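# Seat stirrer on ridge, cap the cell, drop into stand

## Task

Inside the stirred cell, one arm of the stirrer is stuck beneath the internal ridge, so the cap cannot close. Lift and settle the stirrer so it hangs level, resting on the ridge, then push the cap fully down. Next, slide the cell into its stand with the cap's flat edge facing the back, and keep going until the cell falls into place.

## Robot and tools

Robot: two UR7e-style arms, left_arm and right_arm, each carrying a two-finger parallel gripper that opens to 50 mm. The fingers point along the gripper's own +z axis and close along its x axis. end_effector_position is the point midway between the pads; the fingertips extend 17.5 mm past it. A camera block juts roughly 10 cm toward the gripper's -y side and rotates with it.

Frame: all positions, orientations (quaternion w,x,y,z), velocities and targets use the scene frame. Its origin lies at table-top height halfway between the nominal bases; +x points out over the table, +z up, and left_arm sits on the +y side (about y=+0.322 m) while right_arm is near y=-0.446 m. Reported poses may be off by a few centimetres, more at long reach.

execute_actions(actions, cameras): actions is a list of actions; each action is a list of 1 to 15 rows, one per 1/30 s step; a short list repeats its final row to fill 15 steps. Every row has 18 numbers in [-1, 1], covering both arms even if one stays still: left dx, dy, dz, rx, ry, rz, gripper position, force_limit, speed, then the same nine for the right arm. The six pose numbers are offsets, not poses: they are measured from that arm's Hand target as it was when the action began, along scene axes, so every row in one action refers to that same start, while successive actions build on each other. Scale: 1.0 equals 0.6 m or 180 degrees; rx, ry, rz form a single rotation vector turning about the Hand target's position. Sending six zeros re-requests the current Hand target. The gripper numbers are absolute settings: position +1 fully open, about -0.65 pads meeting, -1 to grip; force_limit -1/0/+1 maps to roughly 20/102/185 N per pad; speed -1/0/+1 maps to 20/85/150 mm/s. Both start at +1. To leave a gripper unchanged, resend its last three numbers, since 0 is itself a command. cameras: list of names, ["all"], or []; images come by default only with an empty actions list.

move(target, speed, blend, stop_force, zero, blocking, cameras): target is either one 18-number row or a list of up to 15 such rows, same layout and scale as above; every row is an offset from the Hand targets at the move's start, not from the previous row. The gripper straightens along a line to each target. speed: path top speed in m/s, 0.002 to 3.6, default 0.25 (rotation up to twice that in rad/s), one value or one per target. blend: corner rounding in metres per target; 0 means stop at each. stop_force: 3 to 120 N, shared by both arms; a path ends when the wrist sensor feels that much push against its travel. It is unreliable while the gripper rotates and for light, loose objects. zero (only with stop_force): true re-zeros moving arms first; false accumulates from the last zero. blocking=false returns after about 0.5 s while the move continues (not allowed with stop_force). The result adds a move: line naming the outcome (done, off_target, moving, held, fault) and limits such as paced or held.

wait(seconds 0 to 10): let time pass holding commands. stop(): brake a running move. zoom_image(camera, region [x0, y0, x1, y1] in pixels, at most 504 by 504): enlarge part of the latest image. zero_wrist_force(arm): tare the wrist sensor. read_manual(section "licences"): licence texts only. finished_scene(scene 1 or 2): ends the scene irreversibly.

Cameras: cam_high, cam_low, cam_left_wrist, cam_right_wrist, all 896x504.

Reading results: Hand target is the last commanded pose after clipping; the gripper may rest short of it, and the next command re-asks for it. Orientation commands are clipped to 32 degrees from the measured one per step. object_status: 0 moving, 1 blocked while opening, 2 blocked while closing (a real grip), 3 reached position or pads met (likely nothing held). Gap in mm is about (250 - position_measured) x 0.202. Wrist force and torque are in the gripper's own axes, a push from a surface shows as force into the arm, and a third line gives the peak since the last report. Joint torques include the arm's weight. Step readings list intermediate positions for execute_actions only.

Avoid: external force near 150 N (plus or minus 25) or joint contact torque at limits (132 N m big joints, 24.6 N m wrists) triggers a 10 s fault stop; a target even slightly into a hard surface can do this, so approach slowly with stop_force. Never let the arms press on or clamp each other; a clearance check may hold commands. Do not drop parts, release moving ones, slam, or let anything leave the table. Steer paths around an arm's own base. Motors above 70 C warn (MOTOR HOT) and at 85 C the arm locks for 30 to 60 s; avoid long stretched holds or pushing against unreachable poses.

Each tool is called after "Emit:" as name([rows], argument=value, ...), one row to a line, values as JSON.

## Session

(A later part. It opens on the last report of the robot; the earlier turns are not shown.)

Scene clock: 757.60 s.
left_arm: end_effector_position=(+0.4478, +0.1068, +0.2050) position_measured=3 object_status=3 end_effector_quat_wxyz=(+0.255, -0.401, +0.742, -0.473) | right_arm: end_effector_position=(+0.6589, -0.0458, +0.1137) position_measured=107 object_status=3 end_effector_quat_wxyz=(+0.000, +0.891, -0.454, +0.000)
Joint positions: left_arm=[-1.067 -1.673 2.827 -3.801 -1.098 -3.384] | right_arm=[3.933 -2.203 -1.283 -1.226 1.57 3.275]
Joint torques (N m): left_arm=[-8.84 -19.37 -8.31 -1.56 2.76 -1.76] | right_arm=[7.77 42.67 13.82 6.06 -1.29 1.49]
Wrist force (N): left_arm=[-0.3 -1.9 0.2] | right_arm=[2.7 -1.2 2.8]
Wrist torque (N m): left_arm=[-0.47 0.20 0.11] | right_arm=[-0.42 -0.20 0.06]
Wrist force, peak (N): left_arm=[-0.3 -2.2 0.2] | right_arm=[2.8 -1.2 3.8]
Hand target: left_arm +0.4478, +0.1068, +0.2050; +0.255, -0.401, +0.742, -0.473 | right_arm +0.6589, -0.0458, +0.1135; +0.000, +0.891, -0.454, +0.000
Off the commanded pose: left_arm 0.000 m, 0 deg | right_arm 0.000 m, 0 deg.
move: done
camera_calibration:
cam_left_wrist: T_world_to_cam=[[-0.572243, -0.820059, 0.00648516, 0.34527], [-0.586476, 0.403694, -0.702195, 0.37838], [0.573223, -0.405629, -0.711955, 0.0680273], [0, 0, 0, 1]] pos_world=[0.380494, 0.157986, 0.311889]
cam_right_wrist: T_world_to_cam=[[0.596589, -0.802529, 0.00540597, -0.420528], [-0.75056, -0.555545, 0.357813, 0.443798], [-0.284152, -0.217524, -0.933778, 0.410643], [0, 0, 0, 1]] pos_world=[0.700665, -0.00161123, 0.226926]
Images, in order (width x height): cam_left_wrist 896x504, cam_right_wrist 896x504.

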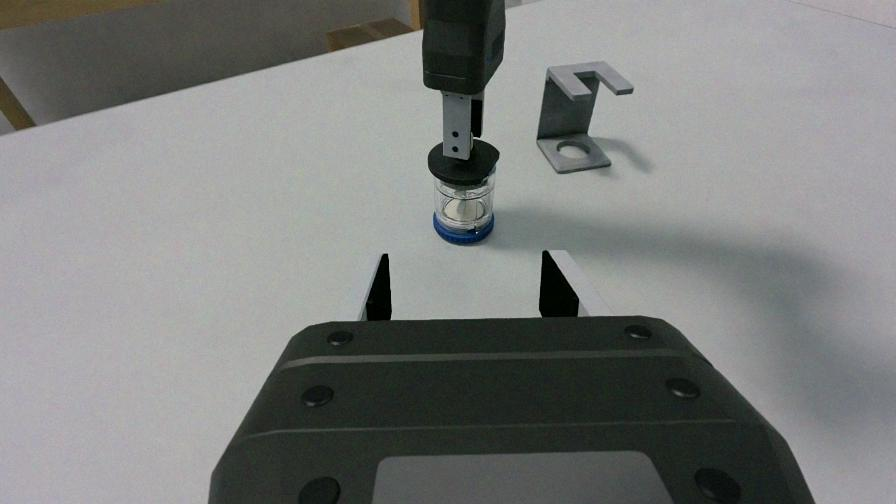

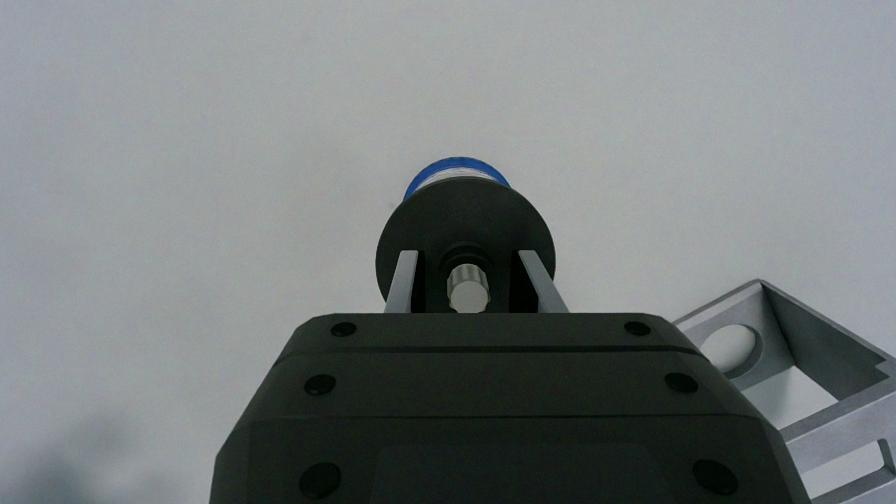

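Emit:
move([
  [0, 0, 0, 0, 0, 0, 1, -0.8, -0.5, 0, 0, 0.05, 0, 0, 0, 0.3, -0.6, -0.8],
  [0, 0, 0, 0, 0, 0, 1, -0.8, -0.5, -0.0135, -0.0098, 0.1442, 0, 0, 0, 0.3, -0.6, -0.8],
], speed=[0.12, 0.2], blend=[0.01, 0], cameras=["cam_right_wrist"])

Emit:
zoom_image(camera="cam_right_wrist", region=[380, 120, 540, 280])

Scene clock: 795.57 s.
left_arm: end_effector_position=(+0.4478, +0.1068, +0.2050) position_measured=3 object_status=3 end_effector_quat_wxyz=(+0.255, -0.401, +0.742, -0.473) | right_arm: end_effector_position=(+0.6508, -0.0517, +0.2000) position_measured=107 object_status=3 end_effector_quat_wxyz=(+0.000, +0.891, -0.454, +0.000)
Joint positions: left_arm=[-1.067 -1.673 2.827 -3.801 -1.098 -3.384] | right_arm=[3.935 -2.124 -1.184 -1.404 1.57 3.276]
Joint torques (N m): left_arm=[-8.58 -19.17 -8.61 -1.73 2.68 -1.95] | right_arm=[10.08 65.39 38.65 0.93 0.54 1.86]
Wrist force (N): left_arm=[-0.3 -2.0 0.2] | right_arm=[2.8 -1.4 3.0]
Wrist torque (N m): left_arm=[-0.49 0.21 0.11] | right_arm=[-0.47 -0.22 0.05]
Wrist force, peak (N): left_arm=[-0.2 -2.2 0.3] | right_arm=[2.6 -1.0 4.9]
Hand target: left_arm +0.4478, +0.1068, +0.2050; +0.255, -0.401, +0.742, -0.473 | right_arm +0.6508, -0.0517, +0.2001; +0.000, +0.891, -0.454, +0.000
Off the commanded pose: left_arm 0.000 m, 0 deg | right_arm 0.000 m, 0 deg.
move: done
camera_calibration:
cam_right_wrist: T_world_to_cam=[[0.596604, -0.802517, 0.00546223, -0.420926], [-0.750582, -0.55556, 0.357742, 0.4036], [-0.28406, -0.21753, -0.933804, 0.487587], [0, 0, 0, 1]] pos_world=[0.692565, -0.00751127, 0.313226]
Images, in order (width x height): cam_right_wrist 896x504.

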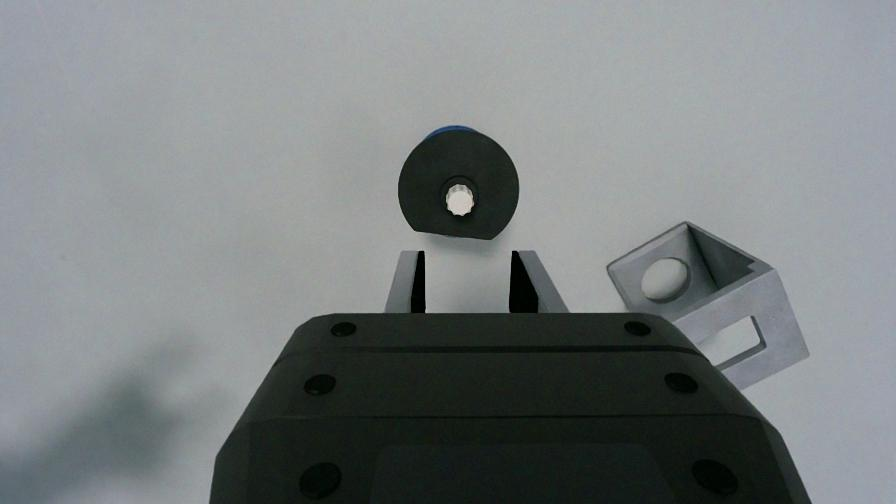

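Scaled by 3.150 from the camera's 896x504 image, which has a finer 1280x720 frame.

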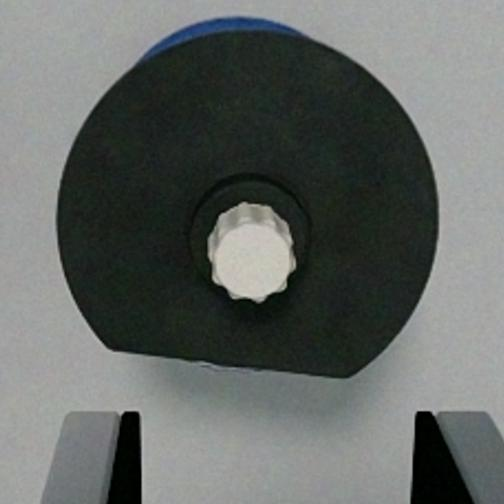

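Emit:
move([
  [0, 0, 0, 0, 0, 0, 1, -0.8, -0.5, 0.0118, 0.0087, -0.06, 0, 0, -0.0383, 0.3, -0.6, -0.8],
  [0, 0, 0, 0, 0, 0, 1, -0.8, -0.5, 0.0118, 0.0087, -0.1443, 0, 0, -0.0383, 0.3, -0.6, -0.8],
  [0, 0, 0, 0, 0, 0, 1, -0.8, -0.5, 0.0118, 0.0087, -0.1443, 0, 0, -0.0383, -1, -0.6, -0.8],
], speed=[0.15, 0.1, 0.1], blend=[0.005, 0, 0], cameras=["cam_right_wrist"])

Scene clock: 823.57 s.
left_arm: end_effector_position=(+0.4478, +0.1068, +0.2050) position_measured=3 object_status=3 end_effector_quat_wxyz=(+0.255, -0.401, +0.742, -0.473) | right_arm: end_effector_position=(+0.6579, -0.0465, +0.1135) position_measured=188 object_status=2 end_effector_quat_wxyz=(+0.000, +0.862, -0.507, +0.000)
Joint positions: left_arm=[-1.067 -1.673 2.827 -3.801 -1.098 -3.384] | right_arm=[3.933 -2.201 -1.288 -1.224 1.57 3.395]
Joint torques (N m): left_arm=[-8.25 -19.54 -8.02 -1.54 2.51 -1.92] | right_arm=[-7.81 42.24 14.54 5.56 -0.65 1.83]
Wrist force (N): left_arm=[0.0 -1.9 0.0] | right_arm=[3.2 -1.3 3.0]
Wrist torque (N m): left_arm=[-0.46 0.16 0.10] | right_arm=[-0.44 -0.23 0.06]
Wrist force, peak (N): left_arm=[-0.3 -2.2 0.2] | right_arm=[2.6 -1.1 4.0]
Hand target: left_arm +0.4478, +0.1068, +0.2050; +0.255, -0.401, +0.742, -0.473 | right_arm +0.6579, -0.0465, +0.1135; +0.000, +0.862, -0.507, +0.000
Off the commanded pose: left_arm 0.000 m, 0 deg | right_arm 0.000 m, 0 deg.
move: done
camera_calibration:
cam_right_wrist: T_world_to_cam=[[0.495968, -0.868324, 0.00538543, -0.357362], [-0.811821, -0.461476, 0.357753, 0.487361], [-0.30816, -0.181806, -0.933801, 0.427454], [0, 0, 0, 1]] pos_world=[0.704614, -0.00768692, 0.226726]
Images, in order (width x height): cam_right_wrist 896x504.

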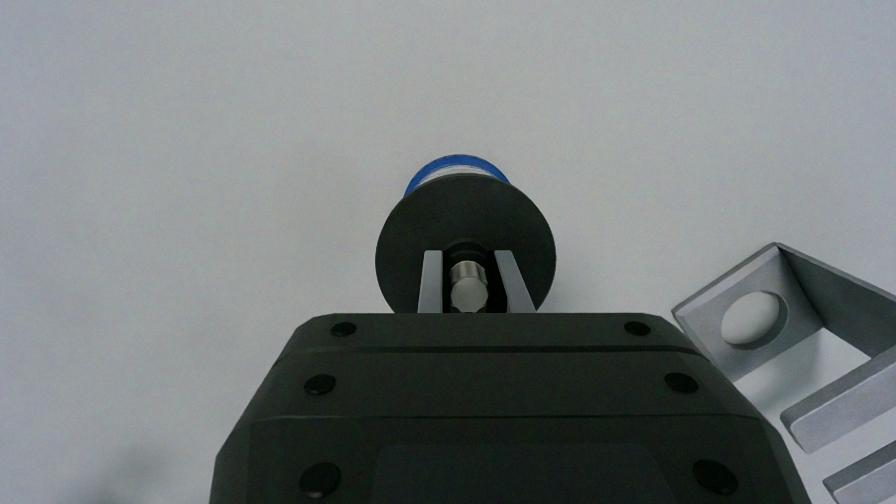

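Emit:
move(target=[0, 0, 0, 0, 0, 0, 1, -0.8, -0.5, 0, 0, 0.03, 0, 0, 0, -1, -0.6, -0.8], speed=0.04, cameras=["cam_right_wrist", "cam_left_wrist"])

Emit:
zoom_image(camera="cam_left_wrist", region=[400, 100, 540, 260])

Scene clock: 827.20 s.
left_arm: end_effector_position=(+0.4478, +0.1068, +0.2050) position_measured=3 object_status=3 end_effector_quat_wxyz=(+0.255, -0.401, +0.742, -0.473) | right_arm: end_effector_position=(+0.6579, -0.0465, +0.1314) position_measured=188 object_status=2 end_effector_quat_wxyz=(+0.000, +0.862, -0.507, +0.000)
Joint positions: left_arm=[-1.067 -1.673 2.827 -3.801 -1.098 -3.384] | right_arm=[3.933 -2.186 -1.263 -1.263 1.57 3.395]
Joint torques (N m): left_arm=[-7.6 -18.69 -10.39 -1.75 2.55 -1.77] | right_arm=[-3.56 68.6 38.38 1.09 0.13 1.49]
Wrist force (N): left_arm=[-0.2 -2.0 0.1] | right_arm=[2.7 -1.2 5.0]
Wrist torque (N m): left_arm=[-0.49 0.20 0.10] | right_arm=[-0.43 -0.21 0.06]
Wrist force, peak (N): left_arm=[-0.3 -2.2 0.2] | right_arm=[2.9 -1.2 6.1]
Hand target: left_arm +0.4478, +0.1068, +0.2050; +0.255, -0.401, +0.742, -0.473 | right_arm +0.6579, -0.0465, +0.1315; +0.000, +0.862, -0.507, +0.000
Off the commanded pose: left_arm 0.000 m, 0 deg | right_arm 0.000 m, 0 deg.
move: done
camera_calibration:
cam_left_wrist: T_world_to_cam=[[-0.572243, -0.820059, 0.00648516, 0.34527], [-0.586476, 0.403694, -0.702195, 0.37838], [0.573223, -0.405629, -0.711955, 0.0680273], [0, 0, 0, 1]] pos_world=[0.380494, 0.157986, 0.311889]
cam_right_wrist: T_world_to_cam=[[0.495968, -0.868324, 0.00538543, -0.357459], [-0.811821, -0.461476, 0.357753, 0.480922], [-0.30816, -0.181806, -0.933801, 0.444262], [0, 0, 0, 1]] pos_world=[0.704614, -0.00768692, 0.244726]
Images, in order (width x height): cam_left_wrist 896x504, cam_right_wrist 896x504.

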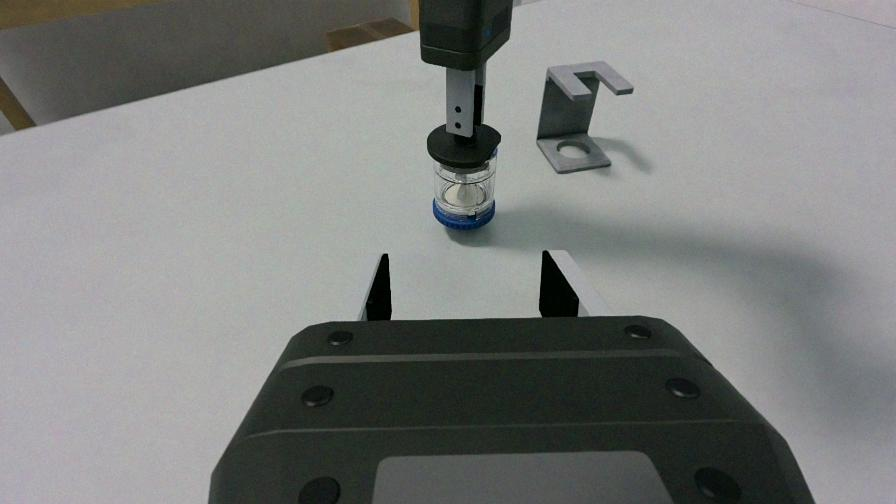

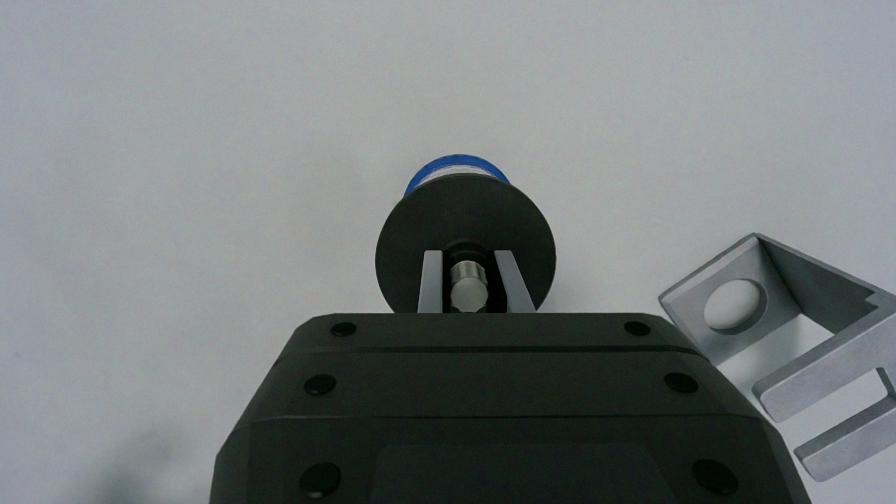

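Scaled by 3.150 from the camera's 896x504 image, which has a finer 1280x720 frame.

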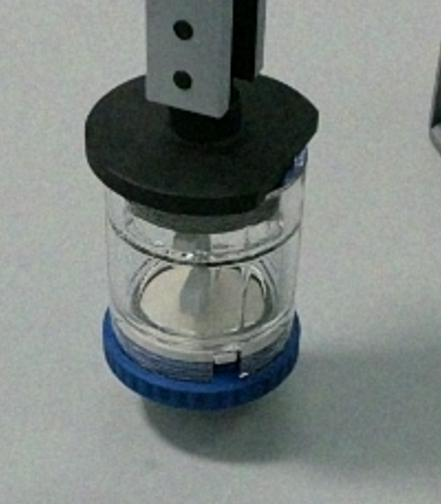

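Emit:
move(target=[0, 0, 0, 0, 0, 0, 1, -0.8, -0.5, -0.0727, -0.266, 0, 0, 0, 0.725, -1, -0.6, -0.8], speed=0.32, cameras=["cam_right_wrist", "cam_left_wrist"])

Emit:
zoom_image(camera="cam_right_wrist", region=[340, 120, 590, 315])

Scene clock: 845.47 s.
left_arm: end_effector_position=(+0.4478, +0.1068, +0.2050) position_measured=3 object_status=3 end_effector_quat_wxyz=(+0.255, -0.401, +0.742, -0.473) | right_arm: end_effector_position=(+0.6143, -0.2061, +0.1315) position_measured=188 object_status=2 end_effector_quat_wxyz=(+0.000, +0.821, +0.571, +0.000)
Joint positions: left_arm=[-1.067 -1.673 2.827 -3.801 -1.098 -3.384] | right_arm=[3.788 -1.93 -1.66 -1.122 1.571 0.973]
Joint torques (N m): left_arm=[-7.95 -18.38 -9.2 -1.74 2.48 -1.98] | right_arm=[-7.22 55.95 14.43 5.86 1.61 -1.49]
Wrist force (N): left_arm=[-0.2 -1.8 0.1] | right_arm=[2.7 -1.0 5.1]
Wrist torque (N m): left_arm=[-0.46 0.20 0.10] | right_arm=[-0.39 -0.20 0.15]
Wrist force, peak (N): left_arm=[-0.3 -2.3 0.3] | right_arm=[2.7 -1.3 5.4]
Hand target: left_arm +0.4478, +0.1068, +0.2050; +0.255, -0.401, +0.742, -0.473 | right_arm +0.6143, -0.2061, +0.1315; +0.000, +0.821, +0.571, +0.000
Off the commanded pose: left_arm 0.000 m, 0 deg | right_arm 0.000 m, 0 deg.
move: done
camera_calibration:
cam_left_wrist: T_world_to_cam=[[-0.572243, -0.820059, 0.00648516, 0.34527], [-0.586476, 0.403694, -0.702195, 0.37838], [0.573223, -0.405629, -0.711955, 0.0680273], [0, 0, 0, 1]] pos_world=[0.380494, 0.157986, 0.311889]
cam_right_wrist: T_world_to_cam=[[0.338349, 0.941005, 0.0054066, -0.00471392], [0.878077, -0.317778, 0.357769, -0.636565], [0.33838, -0.116303, -0.933795, 0.0181596], [0, 0, 0, 1]] pos_world=[0.554403, -0.195739, 0.244726]
Images, in order (width x height): cam_left_wrist 896x504, cam_right_wrist 896x504.

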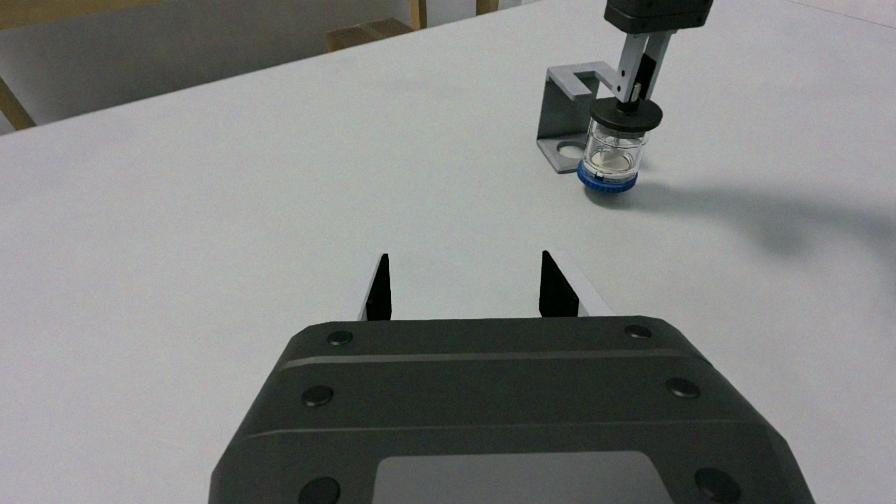

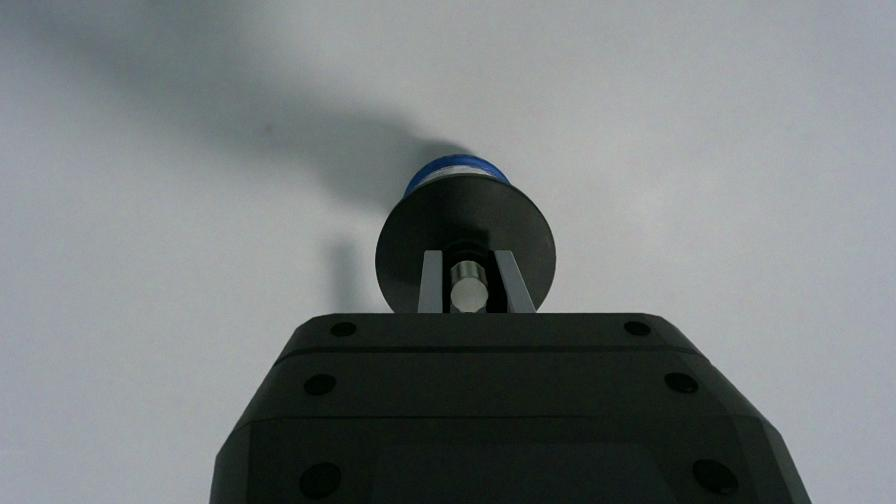

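Scaled by 2.016 from the camera's 896x504 image, which has a finer 1280x720 frame.

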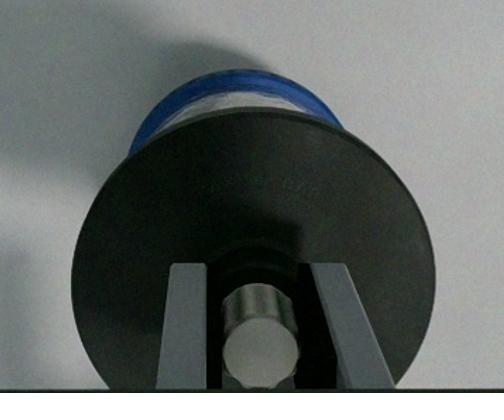

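Emit:
zoom_image(camera="cam_left_wrist", region=[525, 50, 685, 200])

Scaled by 3.150 from the camera's 896x504 image, which has a finer 1280x720 frame.

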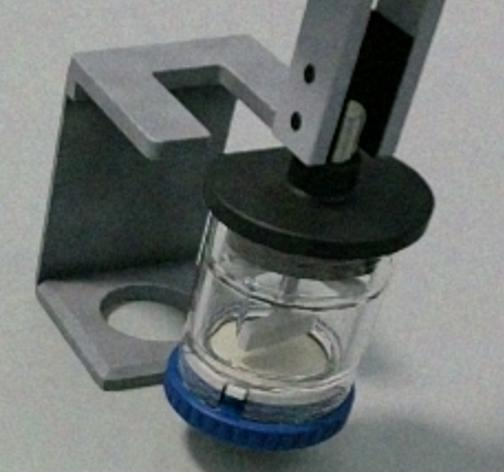

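Emit:
move([
  [0, 0, 0, 0, 0, 0, 1, -0.8, -0.5, 0, 0, -0.016, 0, 0, 0, -1, -0.6, -0.8],
  [0, 0, 0, 0, 0, 0, 1, -0.8, -0.5, 0.0735, -0.02705, -0.016, 0, 0, 0, -1, -0.6, -0.8],
], speed=[0.05, 0.03], stop_force=3, cameras=["cam_right_wrist", "cam_left_wrist"])

Emit:
zoom_image(camera="cam_right_wrist", region=[340, 120, 590, 315])

Emit:
zoom_image(camera="cam_left_wrist", region=[525, 50, 685, 200])

Scene clock: 860.10 s.
left_arm: end_effector_position=(+0.4478, +0.1068, +0.2050) position_measured=3 object_status=3 end_effector_quat_wxyz=(+0.255, -0.401, +0.742, -0.473) | right_arm: end_effector_position=(+0.6584, -0.2223, +0.1219) position_measured=188 object_status=2 end_effector_quat_wxyz=(+0.000, +0.821, +0.571, +0.000)
Joint positions: left_arm=[-1.067 -1.673 2.827 -3.801 -1.098 -3.384] | right_arm=[3.727 -2.016 -1.56 -1.136 1.571 0.911]
Joint torques (N m): left_arm=[-8.01 -18.46 -11.11 -1.57 2.37 -1.76] | right_arm=[-8.84 35.15 38.38 1.31 1.51 -1.59]
Wrist force (N): left_arm=[-0.1 -2.0 0.4] | right_arm=[2.6 -1.2 5.2]
Wrist torque (N m): left_arm=[-0.48 0.17 0.11] | right_arm=[-0.43 -0.20 0.14]
Wrist force, peak (N): left_arm=[-0.4 -2.3 0.2] | right_arm=[2.7 -1.3 5.6]
Hand target: left_arm +0.4478, +0.1068, +0.2050; +0.255, -0.401, +0.742, -0.473 | right_arm +0.6584, -0.2223, +0.1219; +0.000, +0.821, +0.571, +0.000
Off the commanded pose: left_arm 0.000 m, 0 deg | right_arm 0.000 m, 0 deg.
move: done
camera_calibration:
cam_left_wrist: T_world_to_cam=[[-0.572243, -0.820059, 0.00648516, 0.34527], [-0.586476, 0.403694, -0.702195, 0.37838], [0.573223, -0.405629, -0.711955, 0.0680273], [0, 0, 0, 1]] pos_world=[0.380494, 0.157986, 0.311889]
cam_right_wrist: T_world_to_cam=[[0.338184, 0.941065, 0.0053422, -0.00421217], [0.87814, -0.317602, 0.357769, -0.677003], [0.338381, -0.116301, -0.933795, -0.00761137], [0, 0, 0, 1]] pos_world=[0.598504, -0.211939, 0.235126]
Images, in order (width x height): cam_left_wrist 896x504, cam_right_wrist 896x504.

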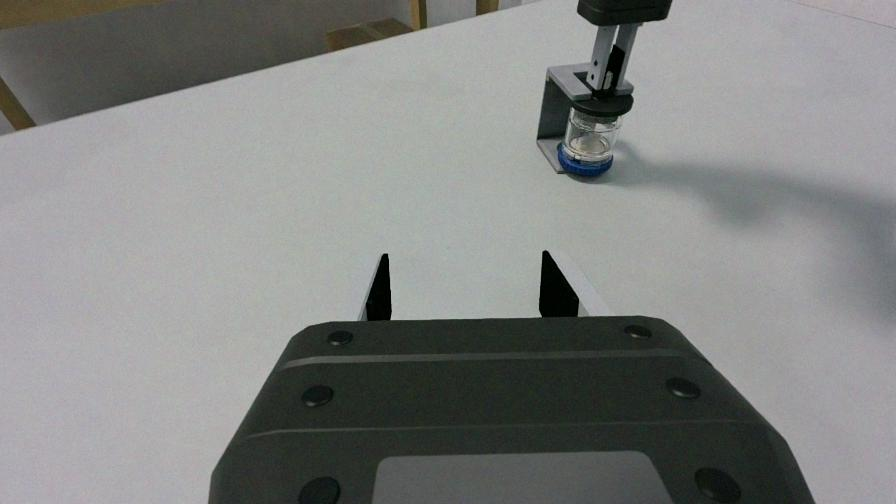

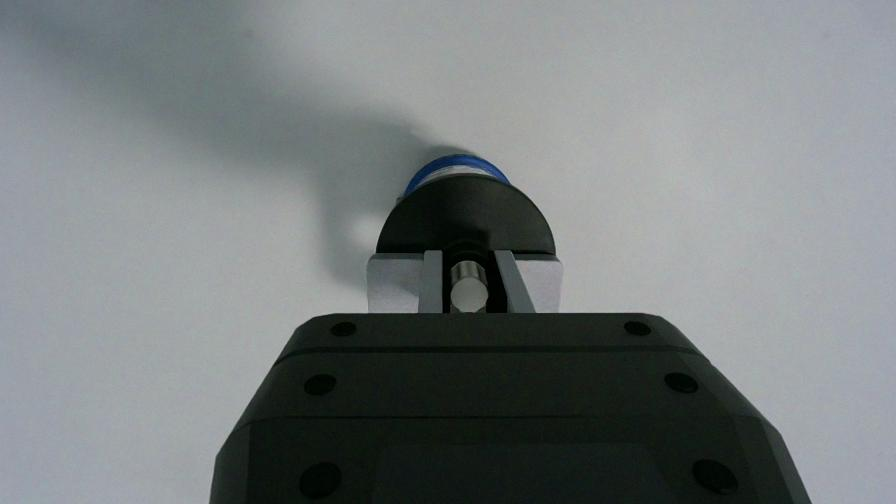

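Scaled by 2.016 from the camera's 896x504 image, which has a finer 1280x720 frame.

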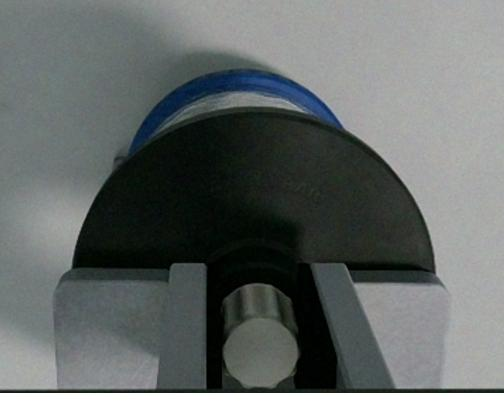

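Scaled by 3.150 from the camera's 896x504 image, which has a finer 1280x720 frame.

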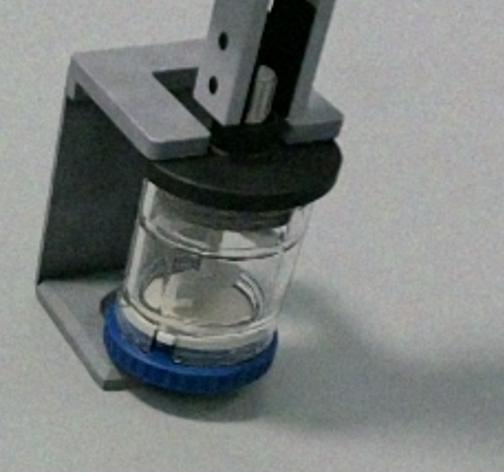

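Emit:
move(target=[0, 0, 0, 0, 0, 0, 1, -0.8, -0.5, 0.04495, -0.01778, 0, 0, 0, 0, -1, -0.6, -0.8], speed=0.03, stop_force=3, cameras=["cam_right_wrist", "cam_left_wrist"])

Emit:
zoom_image(camera="cam_right_wrist", region=[340, 120, 590, 315])

Emit:
zoom_image(camera="cam_left_wrist", region=[525, 50, 685, 200])

Scene clock: 883.67 s.
left_arm: end_effector_position=(+0.4478, +0.1068, +0.2050) position_measured=3 object_status=3 end_effector_quat_wxyz=(+0.255, -0.401, +0.742, -0.473) | right_arm: end_effector_position=(+0.6853, -0.2330, +0.1219) position_measured=188 object_status=2 end_effector_quat_wxyz=(+0.000, +0.821, +0.571, +0.000)
Joint positions: left_arm=[-1.067 -1.673 2.827 -3.801 -1.098 -3.384] | right_arm=[3.692 -2.064 -1.486 -1.161 1.571 0.876]
Joint torques (N m): left_arm=[-7.22 -18.4 -11.27 -1.56 2.58 -1.78] | right_arm=[-8.19 37.3 38.15 1.35 1.52 -1.72]
Wrist force (N): left_arm=[-0.4 -1.8 0.1] | right_arm=[2.7 -1.1 5.2]
Wrist torque (N m): left_arm=[-0.46 0.23 0.10] | right_arm=[-0.41 -0.21 0.16]
Wrist force, peak (N): left_arm=[-0.4 -2.2 0.3] | right_arm=[2.9 -1.3 5.3]
Hand target: left_arm +0.4478, +0.1068, +0.2050; +0.255, -0.401, +0.742, -0.473 | right_arm +0.6853, -0.2330, +0.1219; +0.000, +0.821, +0.571, +0.000
Off the commanded pose: left_arm 0.000 m, 0 deg | right_arm 0.000 m, 0 deg.
move: done
camera_calibration:
cam_left_wrist: T_world_to_cam=[[-0.572243, -0.820059, 0.00648516, 0.34527], [-0.586476, 0.403694, -0.702195, 0.37838], [0.573223, -0.405629, -0.711955, 0.0680273], [0, 0, 0, 1]] pos_world=[0.380494, 0.157986, 0.311889]
cam_right_wrist: T_world_to_cam=[[0.338183, 0.941065, 0.00534195, -0.00327323], [0.87814, -0.317601, 0.357769, -0.704111], [0.338381, -0.116301, -0.933795, -0.0179921], [0, 0, 0, 1]] pos_world=[0.625504, -0.222639, 0.235126]
Images, in order (width x height): cam_left_wrist 896x504, cam_right_wrist 896x504.

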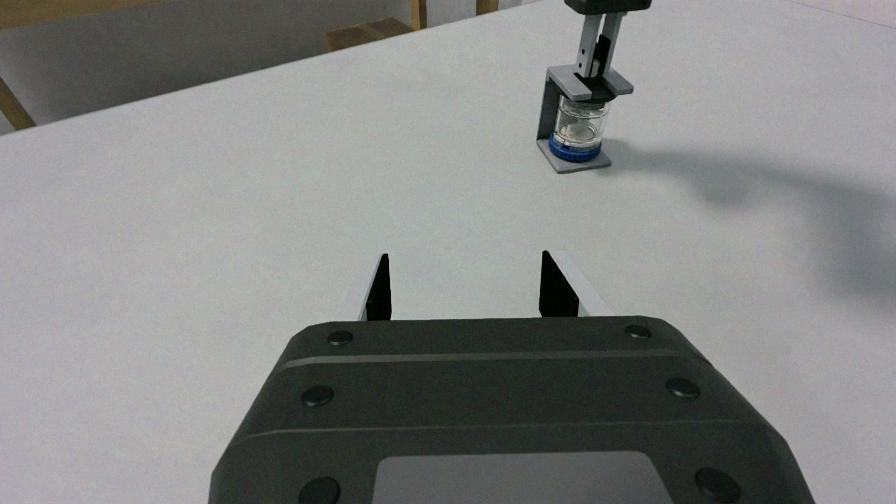

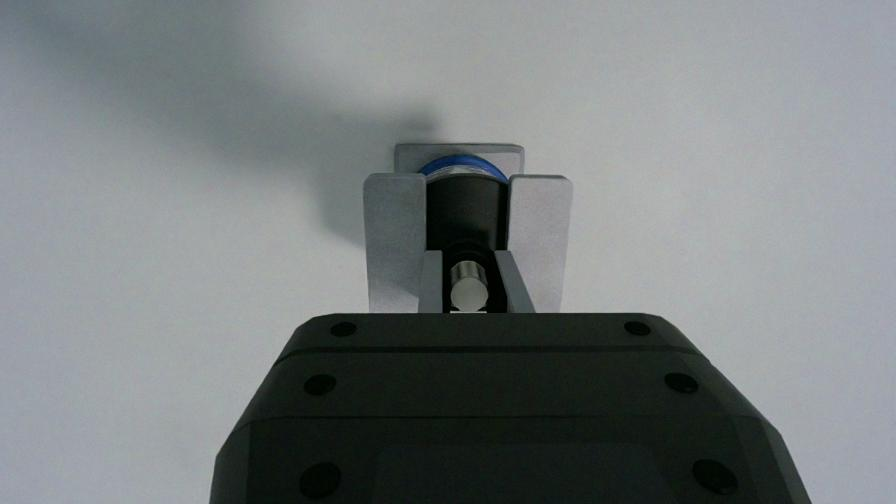

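Scaled by 2.016 from the camera's 896x504 image, which has a finer 1280x720 frame.

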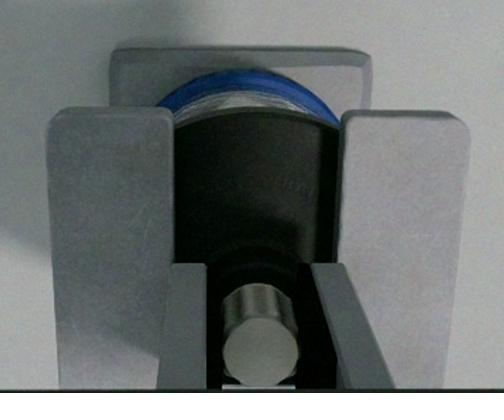

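Scaled by 3.150 from the camera's 896x504 image, which has a finer 1280x720 frame.

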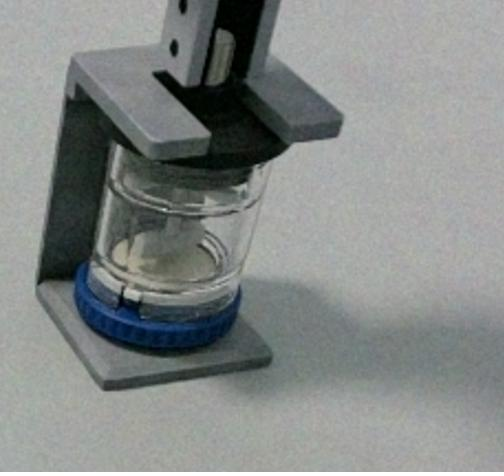

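Emit:
move([
  [0, 0, 0, 0, 0, 0, 1, -0.8, -0.5, 0.0015, -0.00052, 0, 0, 0, 0, -1, -0.6, -0.8],
  [0, 0, 0, 0, 0, 0, 1, -0.8, -0.5, 0.0015, -0.00052, -0.00667, 0, 0, 0, -1, -0.6, -0.8],
], speed=[0.01, 0.005], stop_force=3, cameras=["cam_right_wrist", "cam_left_wrist"])

Emit:
zoom_image(camera="cam_right_wrist", region=[340, 120, 590, 315])

Emit:
zoom_image(camera="cam_left_wrist", region=[525, 50, 685, 200])

Scene clock: 893.90 s.
left_arm: end_effector_position=(+0.4478, +0.1068, +0.2050) position_measured=3 object_status=3 end_effector_quat_wxyz=(+0.255, -0.401, +0.742, -0.473) | right_arm: end_effector_position=(+0.6862, -0.2333, +0.1183) position_measured=188 object_status=2 end_effector_quat_wxyz=(+0.000, +0.821, +0.571, +0.000)
Joint positions: left_arm=[-1.067 -1.673 2.827 -3.801 -1.098 -3.384] | right_arm=[3.691 -2.069 -1.488 -1.154 1.571 0.875]
Joint torques (N m): left_arm=[-7.81 -18.41 -12.1 -1.65 2.37 -1.73] | right_arm=[-8.03 54.37 35.13 0.71 0.84 -1.79]
Wrist force (N): left_arm=[-0.3 -1.8 0.0] | right_arm=[2.8 -2.4 -2.0]
Wrist torque (N m): left_arm=[-0.45 0.21 0.10] | right_arm=[-0.44 -0.22 0.16]
Wrist force, peak (N): left_arm=[-0.4 -2.2 0.0] | right_arm=[3.0 -1.2 5.3]
Hand target: left_arm +0.4478, +0.1068, +0.2050; +0.255, -0.401, +0.742, -0.473 | right_arm +0.6862, -0.2333, +0.1183; +0.000, +0.821, +0.571, +0.000
Off the commanded pose: left_arm 0.000 m, 0 deg | right_arm 0.000 m, 0 deg.
move: contact (right_arm); path passed 1 of 2 targets
camera_calibration:
cam_left_wrist: T_world_to_cam=[[-0.572243, -0.820059, 0.00648516, 0.34527], [-0.586476, 0.403694, -0.702195, 0.37838], [0.573223, -0.405629, -0.711955, 0.0680273], [0, 0, 0, 1]] pos_world=[0.380494, 0.157986, 0.311889]
cam_right_wrist: T_world_to_cam=[[0.338165, 0.941072, 0.0052985, -0.00321863], [0.878182, -0.317579, 0.357687, -0.703623], [0.338292, -0.116304, -0.933826, -0.0215968], [0, 0, 0, 1]] pos_world=[0.626303, -0.222939, 0.231526]
Images, in order (width x height): cam_left_wrist 896x504, cam_right_wrist 896x504.

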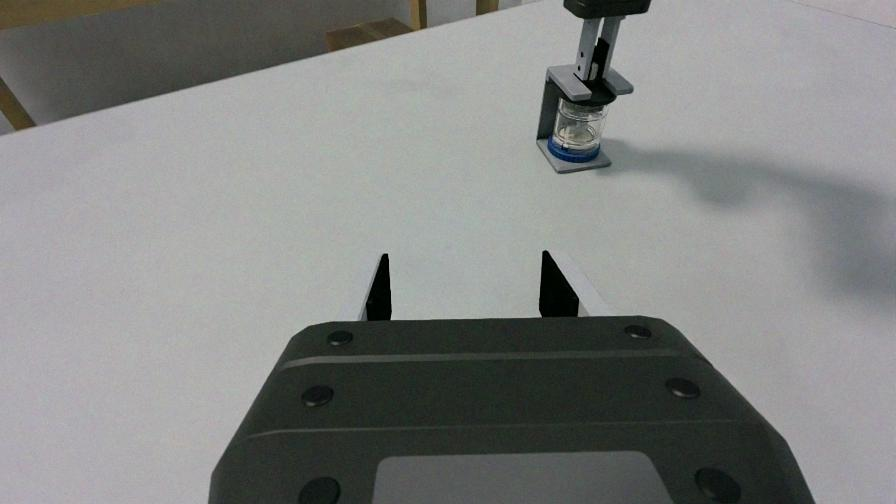

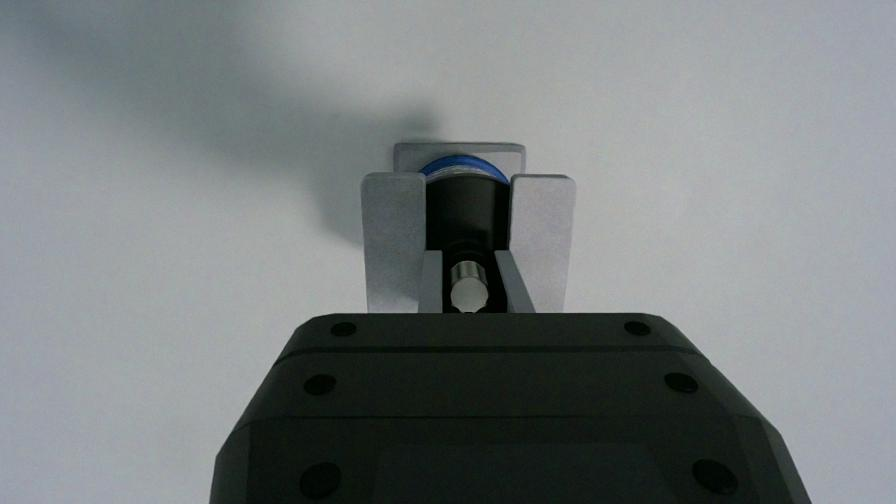

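Scaled by 2.016 from the camera's 896x504 image, which has a finer 1280x720 frame.

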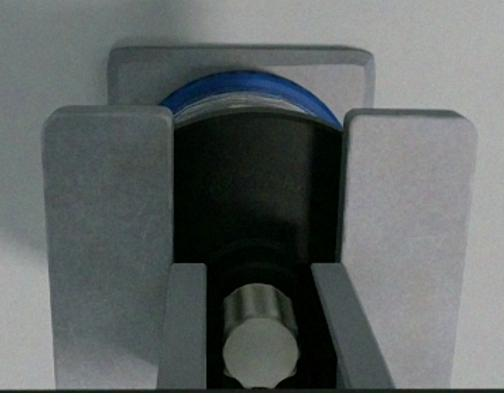

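Scaled by 3.150 from the camera's 896x504 image, which has a finer 1280x720 frame.

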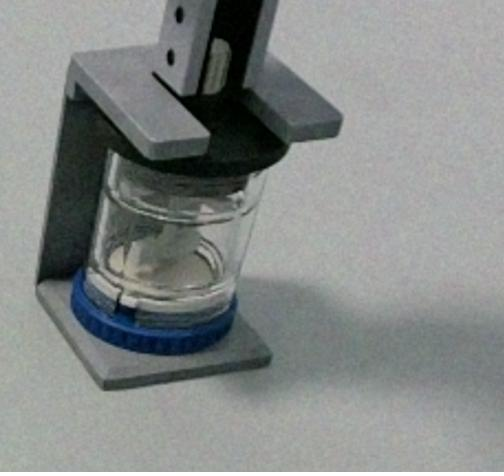

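Emit:
move([
  [0, 0, 0, 0, 0, 0, 1, -0.8, -0.5, 0, 0, 0.0005, 0, 0, 0, -1, -0.6, -0.8],
  [0, 0, 0, 0, 0, 0, 1, -0.8, -0.5, 0, 0, 0.0005, 0, 0, 0, 0.1, -0.6, -0.8],
], speed=0.01, cameras=["cam_right_wrist"])

Emit:
zoom_image(camera="cam_right_wrist", region=[340, 120, 590, 315])

Scene clock: 906.10 s.
left_arm: end_effector_position=(+0.4478, +0.1068, +0.2050) position_measured=3 object_status=3 end_effector_quat_wxyz=(+0.255, -0.401, +0.742, -0.473) | right_arm: end_effector_position=(+0.6863, -0.2333, +0.1187) position_measured=138 object_status=0 end_effector_quat_wxyz=(+0.000, +0.821, +0.571, +0.000)
Joint positions: left_arm=[-1.067 -1.673 2.827 -3.801 -1.098 -3.384] | right_arm=[3.691 -2.069 -1.488 -1.155 1.571 0.875]
Joint torques (N m): left_arm=[-8.57 -18.98 -12.5 -1.72 2.64 -1.73] | right_arm=[-6.41 57.23 34.33 1.15 -0.07 -1.49]
Wrist force (N): left_arm=[-0.4 -2.3 0.0] | right_arm=[3.0 -1.2 3.0]
Wrist torque (N m): left_arm=[-0.53 0.22 0.11] | right_arm=[-0.43 -0.25 0.16]
Wrist force, peak (N): left_arm=[-0.4 -2.3 0.0] | right_arm=[2.8 -1.2 5.3]
Hand target: left_arm +0.4478, +0.1068, +0.2050; +0.255, -0.401, +0.742, -0.473 | right_arm +0.6862, -0.2333, +0.1186; +0.000, +0.821, +0.571, +0.000
Off the commanded pose: left_arm 0.000 m, 0 deg | right_arm 0.000 m, 0 deg.
move: done
camera_calibration:
cam_right_wrist: T_world_to_cam=[[0.338142, 0.941079, 0.00546203, -0.00327712], [0.878121, -0.317596, 0.357822, -0.703851], [0.338474, -0.116198, -0.933774, -0.0213603], [0, 0, 0, 1]] pos_world=[0.626404, -0.222939, 0.231926]
Images, in order (width x height): cam_right_wrist 896x504.

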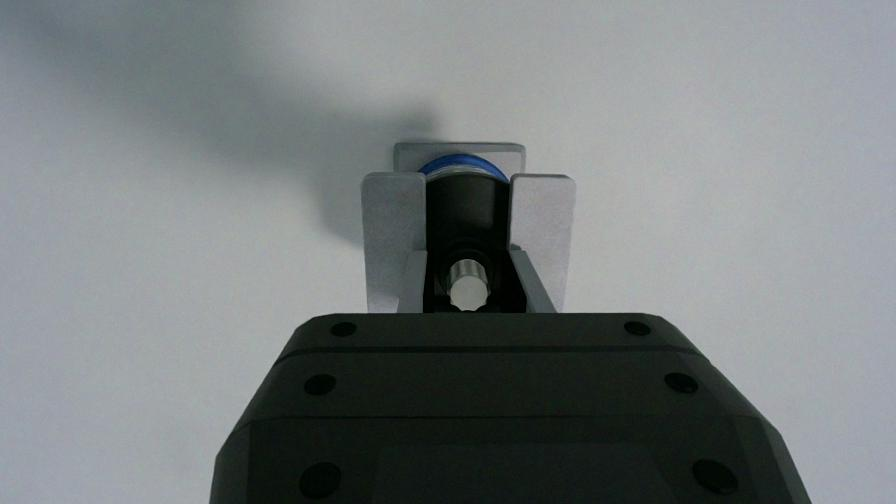

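Scaled by 2.016 from the camera's 896x504 image, which has a finer 1280x720 frame.

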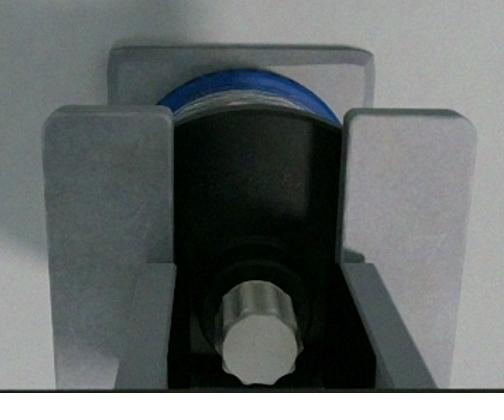

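Emit:
move([
  [0, 0, 0, 0, 0, 0, 1, -0.8, -0.5, 0, 0, 0.03, 0, 0, 0, 0.1, -0.6, -0.8],
  [0, 0, 0, 0, 0, 0, 1, -0.8, -0.5, 0, 0, 0.12, 0, 0, 0, 0.1, -0.6, -0.8],
], speed=[0.04, 0.12], blend=[0.005, 0], cameras=["cam_right_wrist", "cam_left_wrist"])

Emit:
zoom_image(camera="cam_right_wrist", region=[370, 150, 560, 315])

Emit:
zoom_image(camera="cam_left_wrist", region=[525, 50, 645, 180])

Scene clock: 910.93 s.
left_arm: end_effector_position=(+0.4478, +0.1068, +0.2050) position_measured=3 object_status=3 end_effector_quat_wxyz=(+0.255, -0.401, +0.742, -0.473) | right_arm: end_effector_position=(+0.6862, -0.2333, +0.1905) position_measured=138 object_status=3 end_effector_quat_wxyz=(+0.000, +0.821, +0.571, +0.000)
Joint positions: left_arm=[-1.067 -1.673 2.827 -3.801 -1.098 -3.384] | right_arm=[3.691 -2.013 -1.378 -1.32 1.571 0.875]
Joint torques (N m): left_arm=[-8.28 -18.81 -12.98 -1.65 2.59 -1.76] | right_arm=[-6.61 59.67 37.97 1.19 1.15 -0.97]
Wrist force (N): left_arm=[-0.1 -2.0 0.0] | right_arm=[2.8 -1.4 2.9]
Wrist torque (N m): left_arm=[-0.47 0.18 0.11] | right_arm=[-0.46 -0.22 0.15]
Wrist force, peak (N): left_arm=[-0.2 -2.2 0.0] | right_arm=[2.8 -1.2 3.8]
Hand target: left_arm +0.4478, +0.1068, +0.2050; +0.255, -0.401, +0.742, -0.473 | right_arm +0.6862, -0.2333, +0.1906; +0.000, +0.821, +0.571, +0.000
Off the commanded pose: left_arm 0.000 m, 0 deg | right_arm 0.000 m, 0 deg.
move: done
camera_calibration:
cam_left_wrist: T_world_to_cam=[[-0.572243, -0.820059, 0.00648516, 0.34527], [-0.586476, 0.403694, -0.702195, 0.37838], [0.573223, -0.405629, -0.711955, 0.0680273], [0, 0, 0, 1]] pos_world=[0.380494, 0.157986, 0.311889]
cam_right_wrist: T_world_to_cam=[[0.338172, 0.941069, 0.00537369, -0.00366419], [0.87811, -0.317591, 0.357852, -0.72958], [0.33847, -0.116297, -0.933763, 0.0457554], [0, 0, 0, 1]] pos_world=[0.626404, -0.222939, 0.303826]
Images, in order (width x height): cam_left_wrist 896x504, cam_right_wrist 896x504.

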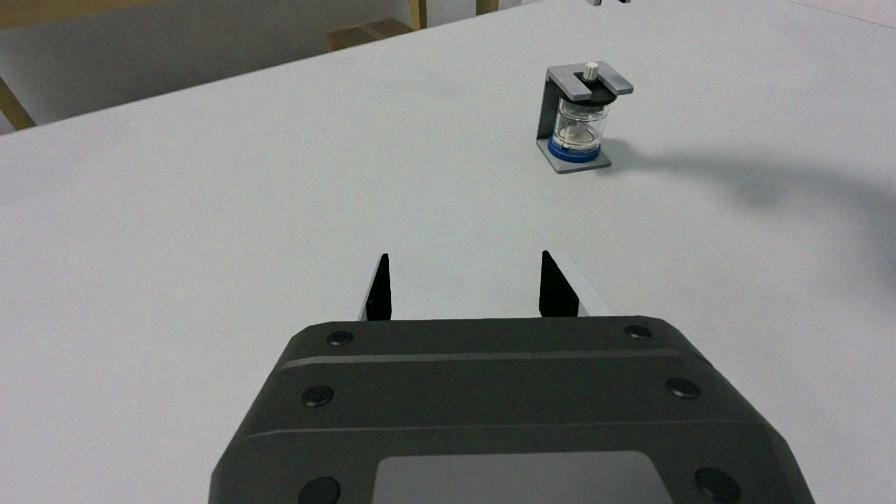

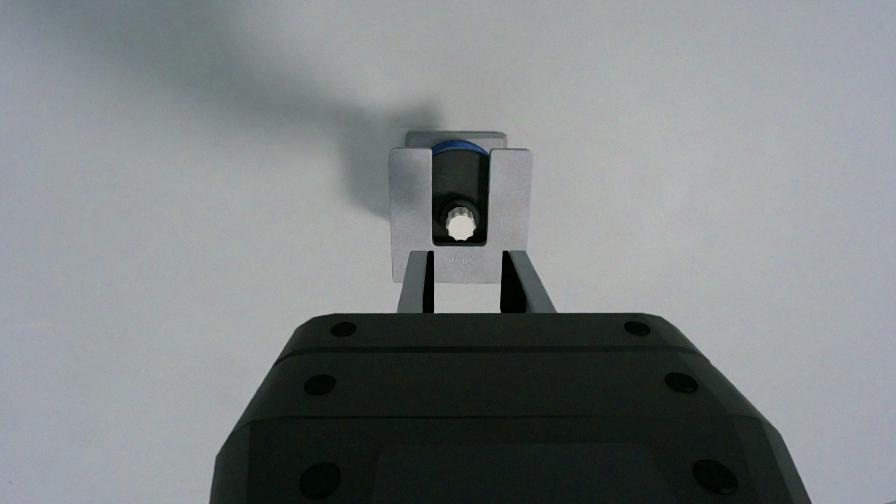

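Scaled by 2.653 from the camera's 896x504 image, which has a finer 1280x720 frame.

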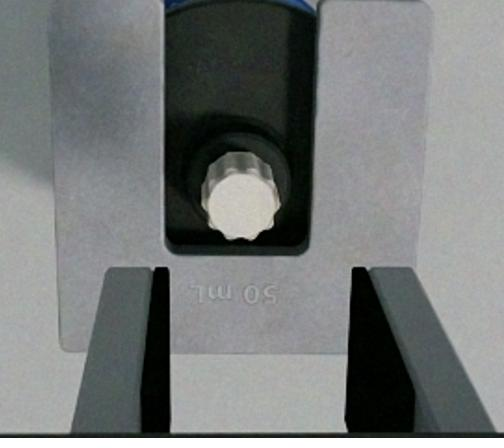

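Scaled by 3.877 from the camera's 896x504 image, which has a finer 1280x720 frame.

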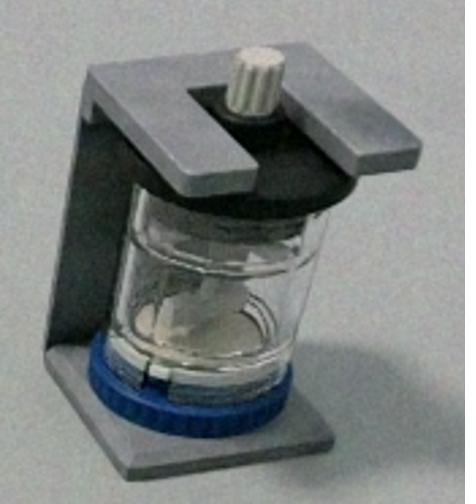

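Emit:
zoom_image(camera="cam_left_wrist", region=[540, 90, 620, 170])

Scaled by 6.300 from the camera's 896x504 image, which has a finer 1280x720 frame.

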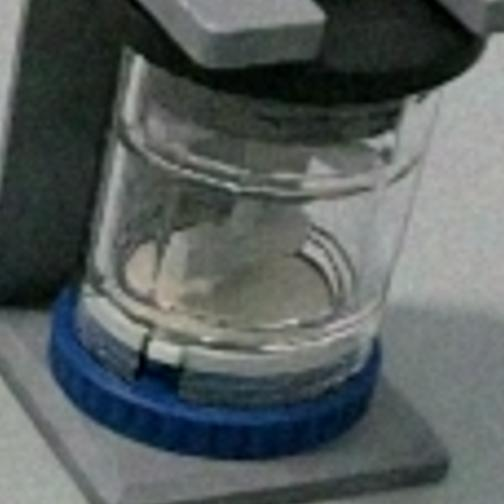

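Emit:
finished_scene(scene=2)

The scene is finished: the task was done.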